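# Place the assembled white housing upright on the belt

## Task

Find the white housing that already has both its circuit board and its motor fitted. Stand it upright on the dark belt strip that runs just behind the white rail. It counts only if the board and motor are still seated in it when the robot lets go.

## Robot and tools

Robot: two arms, left_arm and right_arm, each ending in a two-finger parallel gripper with a camera on its wrist. left_arm sits on the +y side of the table and right_arm on the -y side. These arm names do not match the left and right sides of the images.

Frames: the scene frame has its origin at table-top height, midway between the two nominal arm bases, with +x pointing out over the table and +z up. Every hand position, orientation, target and wrist-camera pose is given in that arm's own base frame. The calibrated bases in the scene frame are: left_arm at (-0.002, +0.277, +0.018) m with quat_wxyz (+1.000, 0, 0, -0.029); right_arm at (-0.021, -0.269, +0.042) m with quat_wxyz (+1.000, 0, 0, -0.001). Both base frames have +z up, so a base frame is roughly the scene frame shifted sideways. The fixed cameras and the table use the scene frame. The fingers point along the gripper's +z axis and close along its y axis. end_effector_position is the point between the finger pads, just behind the fingertips. Reported poses can be off by a few centimetres, and more at long reach.

A row is always 16 plain numbers, even when only one arm moves. The first 8 are left_arm: x, y, z in metres, then qw, qx, qy, qz (w first), then opening. The last 8 are the same for right_arm. Position and quaternion are an absolute target pose for that gripper, in that arm's base frame. They are not an offset. Opening runs from -1 (closed, pads touching) to +1 (fully open, about 87 mm). Approximate pad gaps: 69 mm at +0.5, 43 mm at 0, 18 mm at -0.5. To keep an arm still, resend its last reported pose and its current opening in every row. To hold an orientation steady, repeat the same quaternion every time rather than copying back the drifted reading.

Tools:
- execute_actions(actions, cameras): actions is a list of actions. Each action is a list of 1 to 15 rows, and each row runs for one 1/30 s step. If an action has fewer than 15 rows, its last row is held until 15 steps are done. Any target more than 0.6 m from its gripper's current position, along any gripper axis, gets the action refused. An empty list just returns the current state and images. cameras picks the image sources: cam_high, cam_low, cam_left_wrist, cam_right_wrist. Leave it out or pass ["all"] for all of them, or pass [] for none.
- move(target, speed, blend, opening_speed, blocking, cameras): drives each gripper in a straight line to the target. target is one 16-number row, or a list of up to 15 rows treated as waypoints. Everything shares a 10 s cap. speed is in m/s, from 0.002 to 2.9, default 0.25; rotation is capped at twice that value in rad/s. blend, in metres, rounds the corners at intermediate waypoints. opening_speed is per second on the -1..+1 scale, minimum 0.2. With blocking=false the call returns after about 0.5 s, and a later move replaces the running one. The path does not avoid obstacles or the other arm. Route around an arm's own base, not close past it.
- wait(seconds, 0 to 10): the arms hold their commands while the scene runs.
- stop(): brings a running move to rest.
- zoom_image(camera, region=[x0,y0,x1,y1]): a closer look at the latest image, at most 504x504 px. cam_high and cam_low are 504x504; the wrist cameras are 896x504.
- read_manual(section): returns licence text only.
- finished_scene(scene): ends the scene, numbered 1 to 3, for good.

Reading results: each result gives every arm's end_effector_position and end_effector_quat_wxyz, its joint positions, velocities and torques, grip_measured, the Hand target (where the arm is being driven, which may fall short of your command), Tool commands, and the images. A move also reports a move: line, with an ending such as done, off_target, moving, held or fault, plus limits such as paced or held. done means the arm rests within 10 mm and 2 degrees of its target. It says nothing about contact. grip_measured is on the same scale as opening. To grip, command about 0.04 below the reading at first contact; that gives full force of roughly 20 N per pad. A MOTOR HOT line warns of heating. An OVER-TEMPERATURE FAULT folds that arm away for the rest of the scene.

Behaviour: the commanded orientation is clipped to within 40 degrees of the current one at each step, so large turns take several actions. Friction and gravity can leave the gripper low, short or tilted, and a small step may not happen at all. Check the pose after each motion. Faster moves overshoot and strike harder.

Avoid: dropping the housing, or releasing it while it is still moving. Avoid fast or hard contact, pressing hard into the table or the belt, and bringing the grippers or wrist cameras into each other. Avoid letting anything fall off the table, and avoid leaving long stretched-out holds that heat the motors. A wrist camera cable resting on an object counts as touching it. Set the housing down gently and upright so the board and motor stay seated, then open the gripper and pull back before calling finished_scene. Loose objects may occasionally get a brief push from outside.

Each tool is called after "Emit:" as name(argument=value, ...), one argument or row to a line, values as JSON.

## Session

Emit:
execute_actions(
  actions=[],
)

Emit:
zoom_image(
  camera="cam_high",
  region=[30, 130, 450, 340],
)

Emit:
zoom_image(
  camera="cam_low",
  region=[120, 270, 320, 430],
)

Scene clock: 0.00 s.
left_arm: end_effector_position=(+0.2289, +0.0757, +0.1188) grip_measured=+1.000 end_effector_quat_wxyz=(+0.487, -0.356, +0.794, +0.076) | right_arm: end_effector_position=(+0.2662, -0.0564, +0.1922) grip_measured=+0.979 end_effector_quat_wxyz=(+0.599, +0.209, +0.748, -0.198)
Joint positions: left_arm=[0.122 0.6 0.448 -0.436 -0.387 -0.513 1] | right_arm=[0.268 0.678 0.488 -0.121 0.835 0.188 0.99]
Joint velocities: within noise
Joint torques (N m): no reading
Heat: left arm: 48 °C; right arm: 39 °C.
Hand target: left_arm +0.2314, +0.0763, +0.1254; +0.495, -0.356, +0.789, +0.075 | right_arm +0.2684, -0.0559, +0.2011; +0.608, +0.214, +0.740, -0.192
Tool commands: left_gripper/opening=+1.0 right_gripper/opening=+1.0
camera_calibration:
cam_left_wrist: T_world_to_cam=[[0.631823, -0.723658, 0.277705, -0.130675], [-0.755269, -0.655329, 0.0106672, 0.223872], [0.174269, -0.216482, -0.960607, 0.230913], [0, 0, 0, 1]] pos_world=[0.211406, 0.102134, 0.255718]
cam_right_wrist: T_world_to_cam=[[-0.506184, -0.862425, 0.000327465, 0.092983], [-0.736993, 0.432367, -0.519518, 0.348394], [0.447904, -0.263213, -0.854459, 0.168911], [0, 0, 0, 1]] pos_world=[0.228175, -0.0259836, 0.325295]

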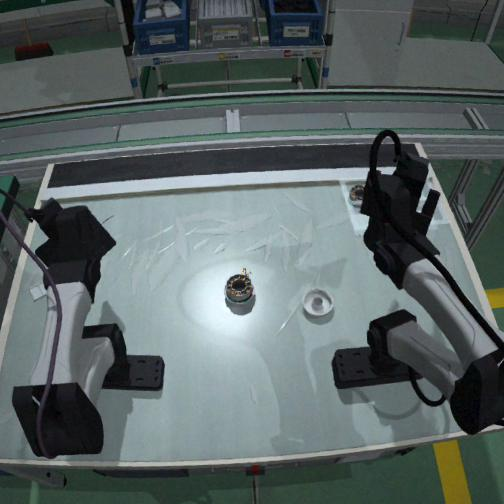

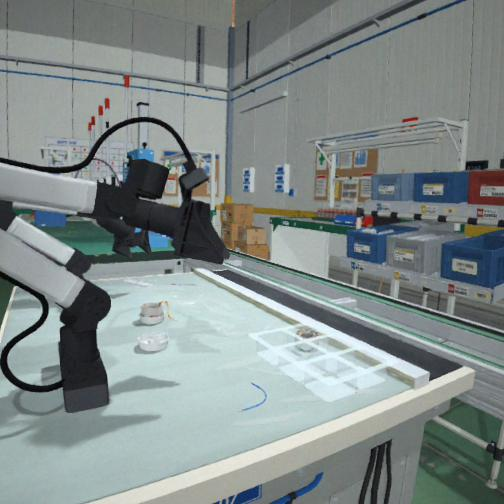

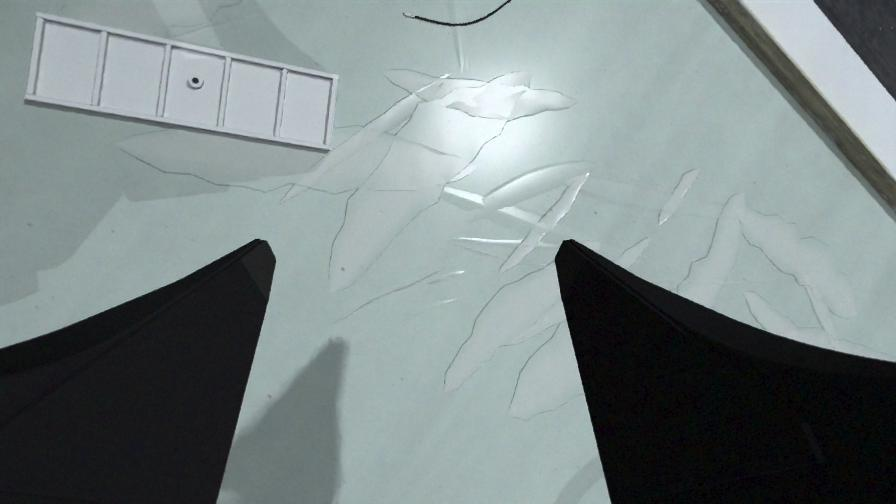

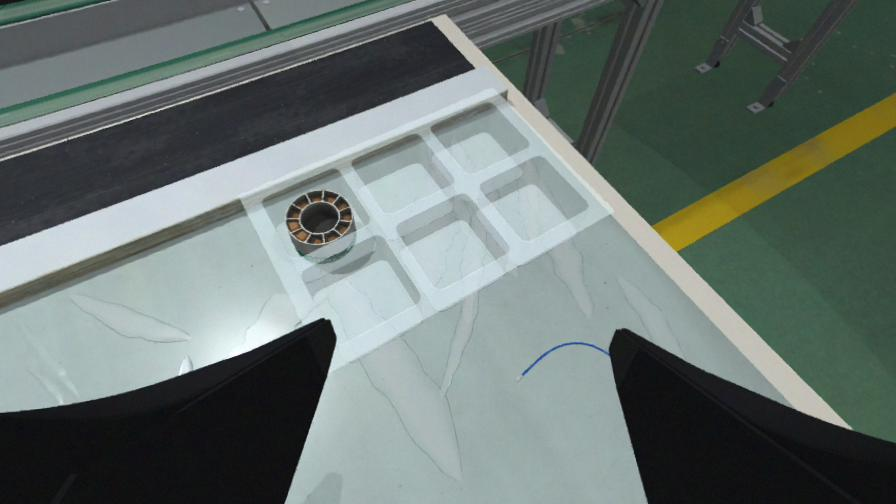

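Scaled by 1.200 from the camera's 504x504 image, which has a finer 720x720 frame.

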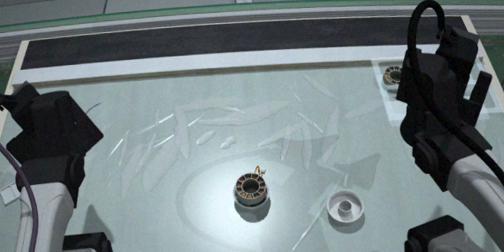

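Scaled by 2.520 from the camera's 504x504 image, which has a finer 720x720 frame.

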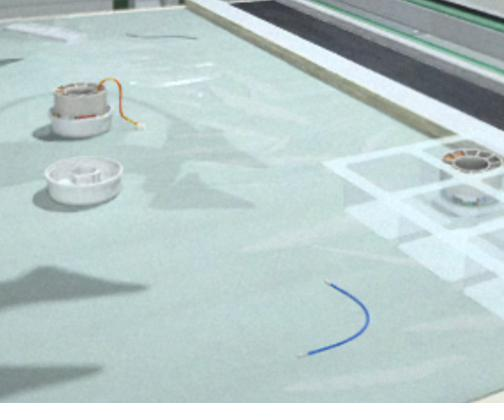

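Emit:
move(
  target=[
    [0.35,-0.07,0.15,0.4599,0.0773,0.8836,-0.0402,1,0.2684,-0.0559,0.2011,0.608,0.214,0.740,-0.192,1],
    [0.20,-0.255,0.12,0.4339,0.3034,0.8335,-0.1579,1,0.2684,-0.0559,0.2011,0.608,0.214,0.740,-0.192,1],
  ],
  speed=0.2,
  blend=0.04,
  cameras=["cam_high","cam_left_wrist"],
)

Scene clock: 23.77 s.
left_arm: end_effector_position=(+0.1982, -0.2525, +0.1183) grip_measured=+1.000 end_effector_quat_wxyz=(+0.426, +0.310, +0.835, -0.158) | right_arm: end_effector_position=(+0.2662, -0.0564, +0.1922) grip_measured=+0.979 end_effector_quat_wxyz=(+0.598, +0.209, +0.748, -0.198)
Joint positions: left_arm=[-1.017 1.101 0.665 -0.213 -0.247 -0.182 1] | right_arm=[0.268 0.678 0.488 -0.121 0.835 0.187 0.99]
Joint torques (N m): left_arm=[-0.83 -2.15 7.41 2.16 -0.24 0] | right_arm=[-0.14 0.14 8.09 1.58 0.12 0.03]
Heat: left arm: 53 °C; right arm: 41 °C.
Hand target: left_arm +0.2000, -0.2548, +0.1200; +0.434, +0.303, +0.834, -0.158 | right_arm +0.2682, -0.0559, +0.2011; +0.608, +0.214, +0.740, -0.192
Off the commanded pose: left_arm 0.004 m, 1 deg | right_arm 0.009 m, 2 deg.
move: done
camera_calibration:
cam_left_wrist: T_world_to_cam=[[-0.647726, -0.760041, 0.0528155, -0.0776964], [-0.7558, 0.649752, 0.0811668, 0.306881], [-0.0960071, 0.0126559, -0.9953, 0.280215], [0, 0, 0, 1]] pos_world=[0.208517, -0.261995, 0.258093]
Images, in order (width x height): cam_high 504x504, cam_left_wrist 896x504.

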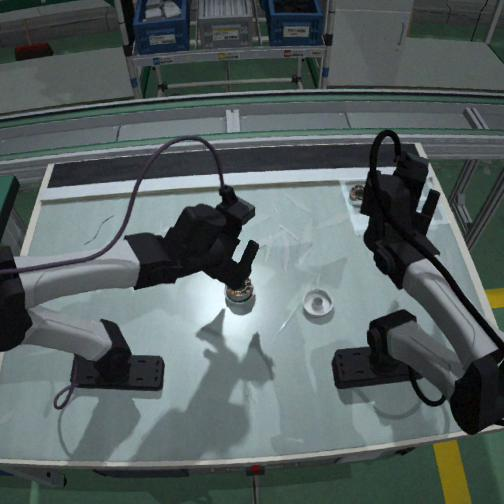

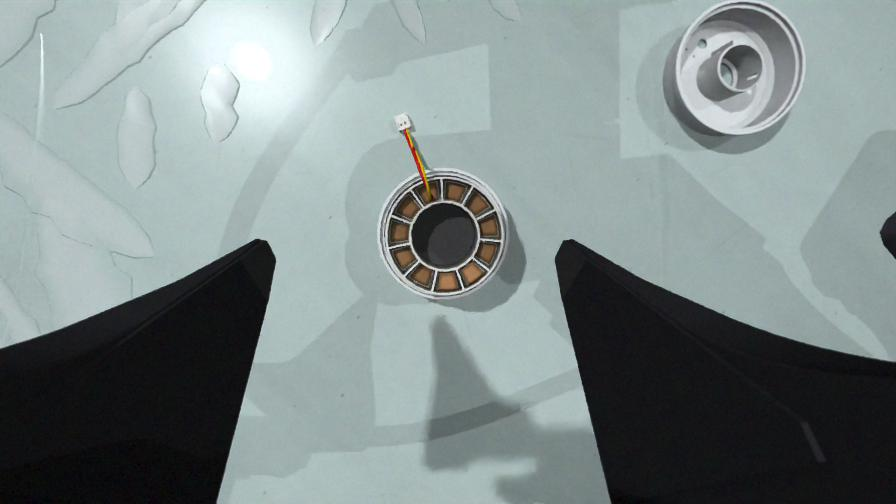

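Emit:
move(
  target=[
    [0.198,-0.269,0.07,0.4339,0.3034,0.8335,-0.1579,1,0.2684,-0.0559,0.2011,0.608,0.214,0.740,-0.192,1],
    [0.198,-0.269,0.03,0.4339,0.3034,0.8335,-0.1579,1,0.2684,-0.0559,0.2011,0.608,0.214,0.740,-0.192,1],
  ],
  speed=0.1,
  cameras=["cam_left_wrist"],
)

Scene clock: 33.23 s.
left_arm: end_effector_position=(+0.1965, -0.2669, +0.0286) grip_measured=+1.000 end_effector_quat_wxyz=(+0.426, +0.309, +0.836, -0.158) | right_arm: end_effector_position=(+0.2662, -0.0564, +0.1922) grip_measured=+0.979 end_effector_quat_wxyz=(+0.598, +0.209, +0.748, -0.198)
Joint positions: left_arm=[-1.057 1.365 0.431 0.276 -0.279 -0.21 1] | right_arm=[0.268 0.678 0.488 -0.121 0.835 0.187 0.99]
Joint torques (N m): left_arm=[-0.81 -2.96 6.08 2.11 -0.28 0.02] | right_arm=[-0.12 0.05 8.03 1.58 0.11 0.04]
Heat: left arm: 52 °C; right arm: 42 °C.
Hand target: left_arm +0.1980, -0.2690, +0.0301; +0.434, +0.303, +0.834, -0.158 | right_arm +0.2682, -0.0559, +0.2011; +0.608, +0.214, +0.740, -0.192
Off the commanded pose: left_arm 0.003 m, 1 deg | right_arm 0.009 m, 2 deg.
move: done
camera_calibration:
cam_left_wrist: T_world_to_cam=[[-0.646796, -0.760762, 0.0538189, -0.0853025], [-0.756351, 0.648904, 0.0828037, 0.322144], [-0.0979172, 0.012851, -0.995112, 0.19141], [0, 0, 0, 1]] pos_world=[0.207223, -0.276395, 0.168391]
Images, in order (width x height): cam_left_wrist 896x504.

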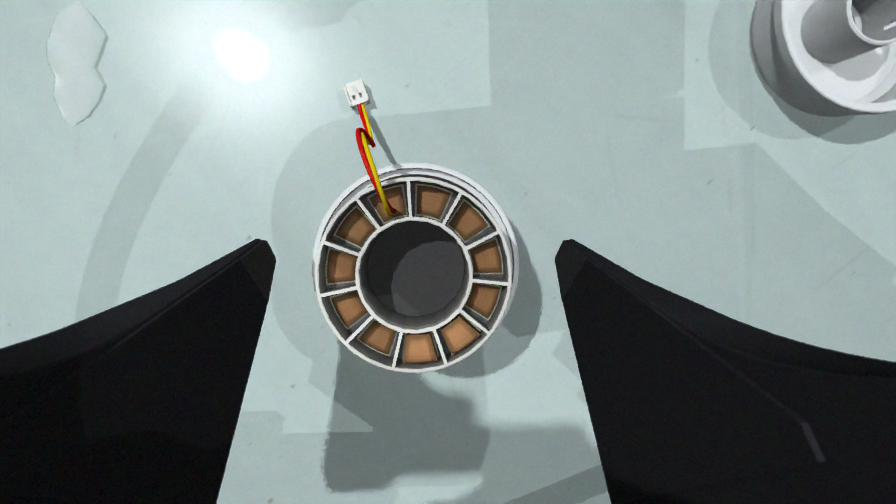

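Emit:
move(
  target=[
    [0.199,-0.270,0.002,0.4339,0.3034,0.8335,-0.1579,1,0.2684,-0.0559,0.2011,0.608,0.214,0.740,-0.192,1],
    [0.199,-0.270,0.002,0.4339,0.3034,0.8335,-0.1579,0.38,0.2684,-0.0559,0.2011,0.608,0.214,0.740,-0.192,1],
  ],
  speed=0.06,
  opening_speed=0.35,
  cameras=["cam_left_wrist","cam_low"],
)

Scene clock: 39.73 s.
left_arm: end_effector_position=(+0.1988, -0.2683, +0.0014) grip_measured=+0.476 end_effector_quat_wxyz=(+0.428, +0.307, +0.835, -0.156) | right_arm: end_effector_position=(+0.2662, -0.0564, +0.1922) grip_measured=+0.979 end_effector_quat_wxyz=(+0.598, +0.209, +0.748, -0.198)
Joint positions: left_arm=[-1.057 1.498 0.381 0.461 -0.287 -0.21 0.738] | right_arm=[0.268 0.678 0.488 -0.121 0.835 0.187 0.99]
Joint torques (N m): left_arm=[-0.69 -3.37 5.14 2.16 -0.19 0.03] | right_arm=[-0.16 0.14 8.09 1.58 0.13 0.02]
Heat: left arm: 52 °C; right arm: 43 °C.
Hand target: left_arm +0.1990, -0.2700, +0.0020; +0.434, +0.304, +0.834, -0.158 | right_arm +0.2682, -0.0559, +0.2011; +0.608, +0.214, +0.740, -0.192
Off the commanded pose: left_arm 0.002 m, 1 deg | right_arm 0.009 m, 2 deg.
move: done
camera_calibration:
cam_left_wrist: T_world_to_cam=[[-0.642208, -0.764861, 0.050567, -0.085445], [-0.760859, 0.644078, 0.0790973, 0.326699], [-0.0930675, 0.0123226, -0.995584, 0.163439], [0, 0, 0, 1]] pos_world=[0.20891, -0.277787, 0.141197]
Images, in order (width x height): cam_low 504x504, cam_left_wrist 896x504.

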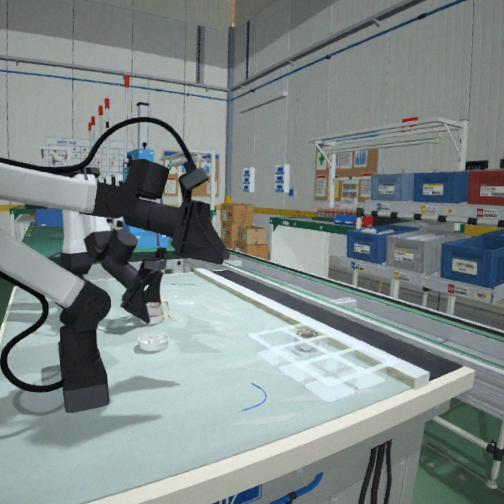

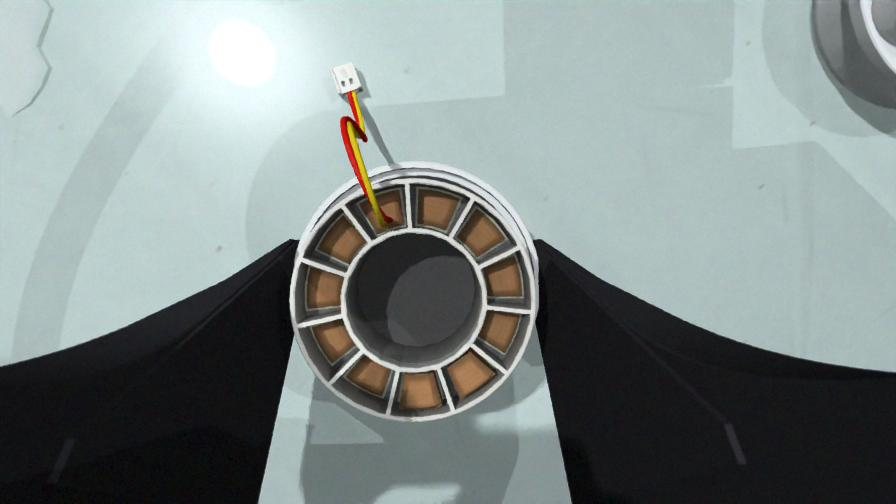

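Emit:
move(
  target=[
    [0.199,-0.270,0.09,0.4339,0.3034,0.8335,-0.1579,0.38,0.2684,-0.0559,0.2011,0.608,0.214,0.740,-0.192,1],
    [0.50,-0.13,0.13,0.4800,0.1000,0.8690,-0.0550,0.38,0.2684,-0.0559,0.2011,0.608,0.214,0.740,-0.192,1],
    [0.634,-0.105,0.11,0.4830,0.0762,0.8713,-0.0423,0.38,0.2684,-0.0559,0.2011,0.608,0.214,0.740,-0.192,1],
    [0.632,-0.105,0.05,0.4830,0.0762,0.8713,-0.0423,0.38,0.2684,-0.0559,0.2011,0.608,0.214,0.740,-0.192,1],
  ],
  speed=[0.07,0.17,0.12,0.07],
  blend=[0.03,0.04,0.01,0],
  cameras=["cam_left_wrist","cam_high"],
)

Scene clock: 51.40 s.
left_arm: end_effector_position=(+0.6229, -0.1046, +0.0401) grip_measured=+0.476 end_effector_quat_wxyz=(+0.462, +0.072, +0.883, -0.038) | right_arm: end_effector_position=(+0.2662, -0.0564, +0.1922) grip_measured=+0.979 end_effector_quat_wxyz=(+0.598, +0.209, +0.748, -0.198)
Joint positions: left_arm=[-0.167 2.379 1.819 -0.046 -0.003 -0.003 0.738] | right_arm=[0.268 0.678 0.488 -0.121 0.835 0.187 0.99]
Joint torques (N m): left_arm=[0.51 -11.41 7.82 2.42 0.19 0.19] | right_arm=[-0.17 0.13 8.08 1.57 0.12 0.03]
Heat: left arm: 53 °C; right arm: 43 °C.
Hand target: left_arm +0.6314, -0.1048, +0.0503; +0.483, +0.076, +0.872, -0.042 | right_arm +0.2682, -0.0559, +0.2011; +0.608, +0.214, +0.740, -0.192
Off the commanded pose: left_arm 0.013 m, 3 deg | right_arm 0.009 m, 2 deg.
move: off_target (left_arm)
camera_calibration:
cam_left_wrist: T_world_to_cam=[[-0.158427, -0.985868, 0.0544488, -0.0145018], [-0.984994, 0.161629, 0.0605235, 0.630754], [-0.0684687, -0.0440432, -0.996681, 0.218222], [0, 0, 0, 1]] pos_world=[0.633933, -0.106634, 0.180112]
Images, in order (width x height): cam_high 504x504, cam_left_wrist 896x504.

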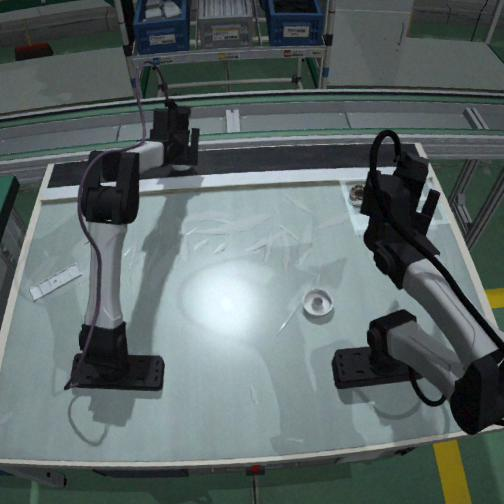

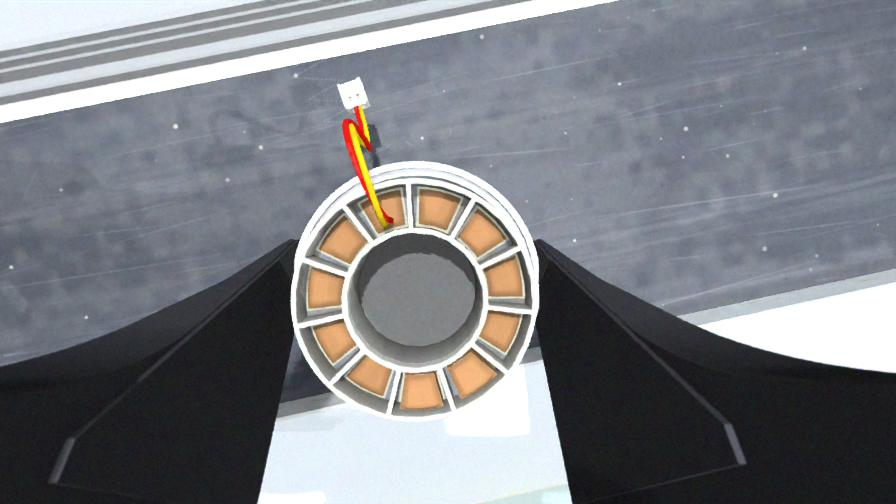

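Emit:
move(
  target=[
    [0.632,-0.105,0.024,0.4830,0.0762,0.8713,-0.0423,0.38,0.2684,-0.0559,0.2011,0.608,0.214,0.740,-0.192,1],
    [0.629,-0.105,0.008,0.4700,0.0770,0.8782,-0.0410,0.38,0.2684,-0.0559,0.2011,0.608,0.214,0.740,-0.192,1],
  ],
  speed=[0.06,0.025],
  cameras=["cam_left_wrist"],
)

Scene clock: 56.50 s.
left_arm: end_effector_position=(+0.6246, -0.1049, +0.0100) grip_measured=+0.476 end_effector_quat_wxyz=(+0.464, +0.073, +0.882, -0.038) | right_arm: end_effector_position=(+0.2662, -0.0564, +0.1922) grip_measured=+0.979 end_effector_quat_wxyz=(+0.598, +0.209, +0.748, -0.198)
Joint positions: left_arm=[-0.167 2.43 1.781 0.047 -0.003 0 0.738] | right_arm=[0.268 0.678 0.488 -0.121 0.835 0.187 0.99]
Joint torques (N m): left_arm=[0.4 -10.25 7.79 2.19 0.16 0.17] | right_arm=[-0.16 0.16 7.98 1.57 0.13 0.03]
Heat: left arm: 53 °C; right arm: 44 °C.
Hand target: left_arm +0.6288, -0.1048, +0.0080; +0.470, +0.077, +0.878, -0.041 | right_arm +0.2682, -0.0559, +0.2011; +0.608, +0.214, +0.740, -0.192
Off the commanded pose: left_arm 0.005 m, 1 deg | right_arm 0.009 m, 2 deg.
move: done
camera_calibration:
cam_left_wrist: T_world_to_cam=[[-0.160509, -0.985635, 0.0525358, -0.0115442], [-0.984921, 0.16342, 0.0567911, 0.634529], [-0.0645606, -0.0426281, -0.997003, 0.186104], [0, 0, 0, 1]] pos_world=[0.635122, -0.107139, 0.150117]
Images, in order (width x height): cam_left_wrist 896x504.

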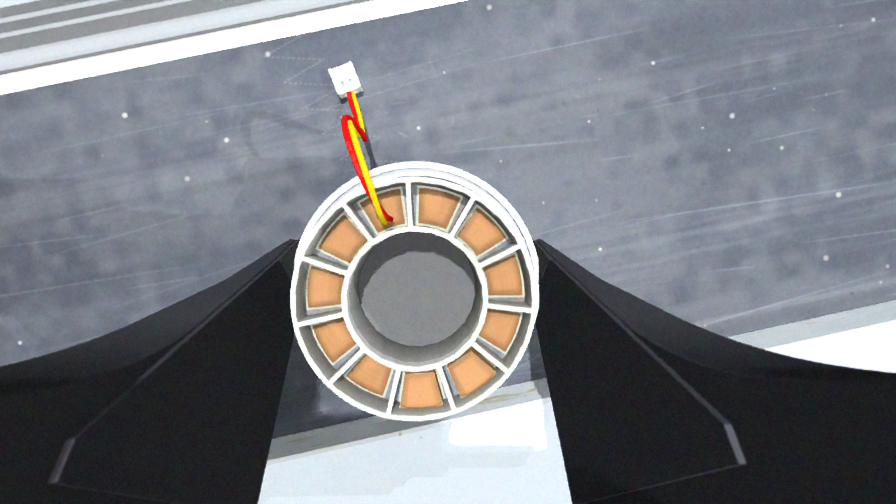

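Emit:
move(
  target=[0.628,-0.105,0.003,0.4620,0.0770,0.8825,-0.0403,0.38,0.2684,-0.0559,0.2011,0.608,0.214,0.740,-0.192,1],
  speed=0.02,
  cameras=[],
)

Emit:
move(
  target=[0.628,-0.105,0.007,0.4630,0.0770,0.8820,-0.0404,0.47,0.2684,-0.0559,0.2011,0.608,0.214,0.740,-0.192,1],
  speed=0.02,
  opening_speed=0.2,
  cameras=[],
)

Emit:
move(
  target=[0.628,-0.105,0.007,0.4630,0.0770,0.8820,-0.0404,0.95,0.2684,-0.0559,0.2011,0.608,0.214,0.740,-0.192,1],
  opening_speed=0.25,
  cameras=["cam_left_wrist"],
)

Scene clock: 61.67 s.
left_arm: end_effector_position=(+0.6246, -0.1049, +0.0090) grip_measured=+0.476 end_effector_quat_wxyz=(+0.464, +0.073, +0.882, -0.038) | right_arm: end_effector_position=(+0.2662, -0.0564, +0.1922) grip_measured=+0.979 end_effector_quat_wxyz=(+0.598, +0.209, +0.748, -0.198)
Joint positions: left_arm=[-0.167 2.432 1.781 0.048 -0.003 0 0.738] | right_arm=[0.268 0.678 0.488 -0.121 0.835 0.187 0.99]
Joint torques (N m): left_arm=[0.29 -9.58 8.8 1.97 0.14 0.15] | right_arm=[-0.12 0.05 8.05 1.57 0.14 0.02]
Heat: left arm: 53 °C; right arm: 44 °C.
Hand target: left_arm +0.6277, -0.1048, +0.0029; +0.462, +0.077, +0.883, -0.040 | right_arm +0.2682, -0.0559, +0.2011; +0.608, +0.214, +0.740, -0.192
Off the commanded pose: left_arm 0.007 m, 1 deg | right_arm 0.009 m, 2 deg.
move: done
No camera images: "cameras" was empty.

Scene clock: 62.37 s.
left_arm: end_effector_position=(+0.6246, -0.1048, +0.0090) grip_measured=+0.476 end_effector_quat_wxyz=(+0.464, +0.074, +0.882, -0.038) | right_arm: end_effector_position=(+0.2662, -0.0564, +0.1922) grip_measured=+0.979 end_effector_quat_wxyz=(+0.598, +0.209, +0.748, -0.198)
Joint positions: left_arm=[-0.167 2.432 1.781 0.048 -0.003 0.001 0.738] | right_arm=[0.268 0.678 0.488 -0.121 0.835 0.187 0.99]
Joint torques (N m): left_arm=[0.36 -10.15 8.94 1.87 0.14 0.14] | right_arm=[-0.14 0.16 8.1 1.57 0.14 0.03]
Heat: left arm: 53 °C; right arm: 44 °C.
Hand target: left_arm +0.6279, -0.1048, +0.0069; +0.463, +0.077, +0.882, -0.040 | right_arm +0.2682, -0.0559, +0.2011; +0.608, +0.214, +0.740, -0.192
Off the commanded pose: left_arm 0.004 m, 1 deg | right_arm 0.009 m, 2 deg.
move: done
No camera images: "cameras" was empty.

Scene clock: 64.50 s.
left_arm: end_effector_position=(+0.6229, -0.1046, +0.0049) grip_measured=+0.950 end_effector_quat_wxyz=(+0.458, +0.074, +0.885, -0.037) | right_arm: end_effector_position=(+0.2662, -0.0564, +0.1922) grip_measured=+0.979 end_effector_quat_wxyz=(+0.598, +0.209, +0.748, -0.198)
Joint positions: left_arm=[-0.167 2.436 1.781 0.041 -0.002 0 0.975] | right_arm=[0.268 0.678 0.488 -0.121 0.835 0.187 0.99]
Joint torques (N m): left_arm=[0.38 -10.61 9.06 1.96 0.14 0.16] | right_arm=[-0.12 0.21 7.98 1.55 0.13 0.03]
Heat: left arm: 53 °C; right arm: 44 °C.
Hand target: left_arm +0.6278, -0.1049, +0.0071; +0.463, +0.077, +0.882, -0.040 | right_arm +0.2682, -0.0559, +0.2011; +0.608, +0.214, +0.740, -0.192
Off the commanded pose: left_arm 0.006 m, 1 deg | right_arm 0.009 m, 2 deg.
move: done
camera_calibration:
cam_left_wrist: T_world_to_cam=[[-0.160372, -0.985666, 0.05237, -0.0113538], [-0.98406, 0.163791, 0.069271, 0.632446], [-0.0768559, -0.0404261, -0.996222, 0.188834], [0, 0, 0, 1]] pos_world=[0.635057, -0.107146, 0.144905]
Images, in order (width x height): cam_left_wrist 896x504.

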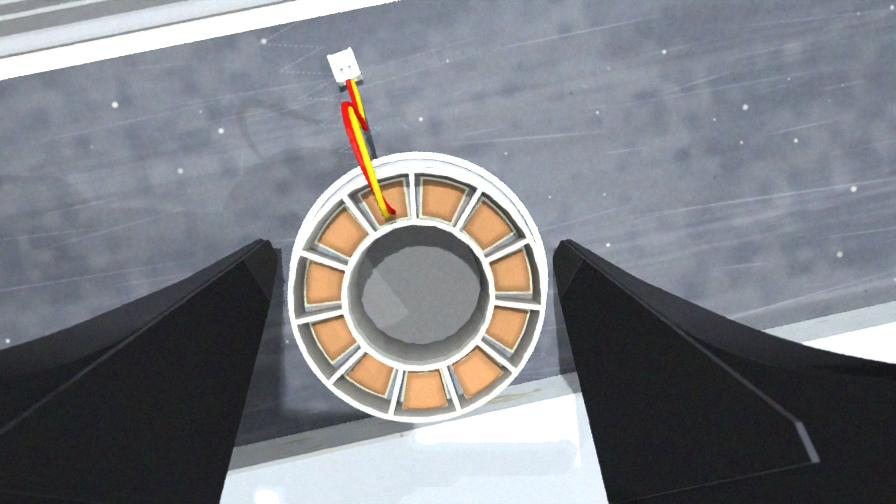

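Emit:
move(
  target=[
    [0.630,-0.107,0.016,0.4650,0.0770,0.8810,-0.0405,1,0.2684,-0.0559,0.2011,0.608,0.214,0.740,-0.192,1],
    [0.628,-0.107,0.13,0.4650,0.0770,0.8810,-0.0405,1,0.2684,-0.0559,0.2011,0.608,0.214,0.740,-0.192,1],
    [0.48,-0.08,0.15,0.4650,0.0770,0.8810,-0.0405,1,0.2684,-0.0559,0.2011,0.608,0.214,0.740,-0.192,1],
  ],
  speed=[0.03,0.1,0.25],
  cameras=["cam_high"],
)

Emit:
zoom_image(
  camera="cam_high",
  region=[120, 110, 240, 210],
)

Scene clock: 72.60 s.
left_arm: end_effector_position=(+0.4783, -0.0803, +0.1391) grip_measured=+1.000 end_effector_quat_wxyz=(+0.450, +0.074, +0.889, -0.037) | right_arm: end_effector_position=(+0.2662, -0.0564, +0.1922) grip_measured=+0.979 end_effector_quat_wxyz=(+0.598, +0.209, +0.748, -0.198)
Joint positions: left_arm=[-0.167 1.732 1.278 -0.181 -0.002 0 1] | right_arm=[0.268 0.678 0.488 -0.121 0.835 0.187 0.99]
Joint torques (N m): left_arm=[0.57 -8.98 7.08 2.16 0.16 0.19] | right_arm=[-0.13 0.1 8.02 1.56 0.12 0.02]
Heat: left arm: 53 °C; right arm: 44 °C.
Hand target: left_arm +0.4799, -0.0799, +0.1501; +0.465, +0.077, +0.881, -0.040 | right_arm +0.2682, -0.0559, +0.2011; +0.608, +0.214, +0.740, -0.192
Off the commanded pose: left_arm 0.011 m, 2 deg | right_arm 0.009 m, 2 deg.
move: off_target (left_arm)
Images, in order (width x height): cam_high 504x504.

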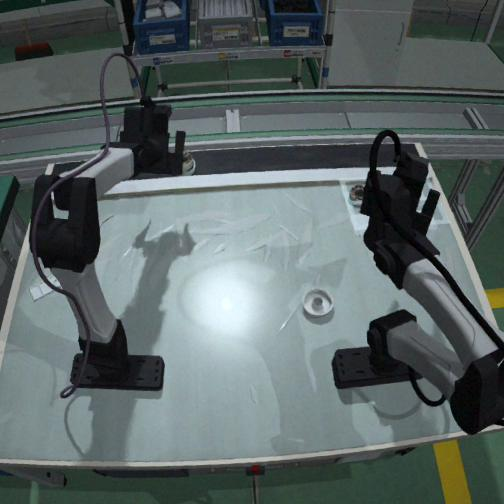

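Scaled by 4.200 from the camera's 504x504 image, which has a finer 720x720 frame.

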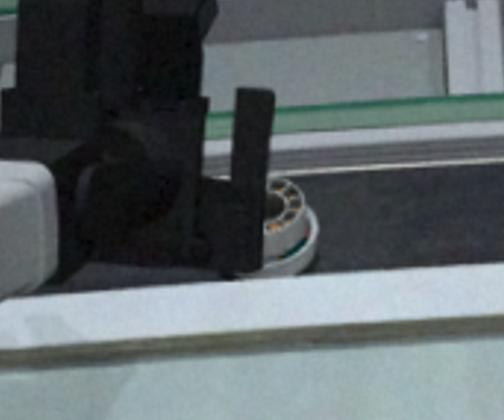

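Emit:
finished_scene(
  scene=2,
)

The scene is finished: the task was done.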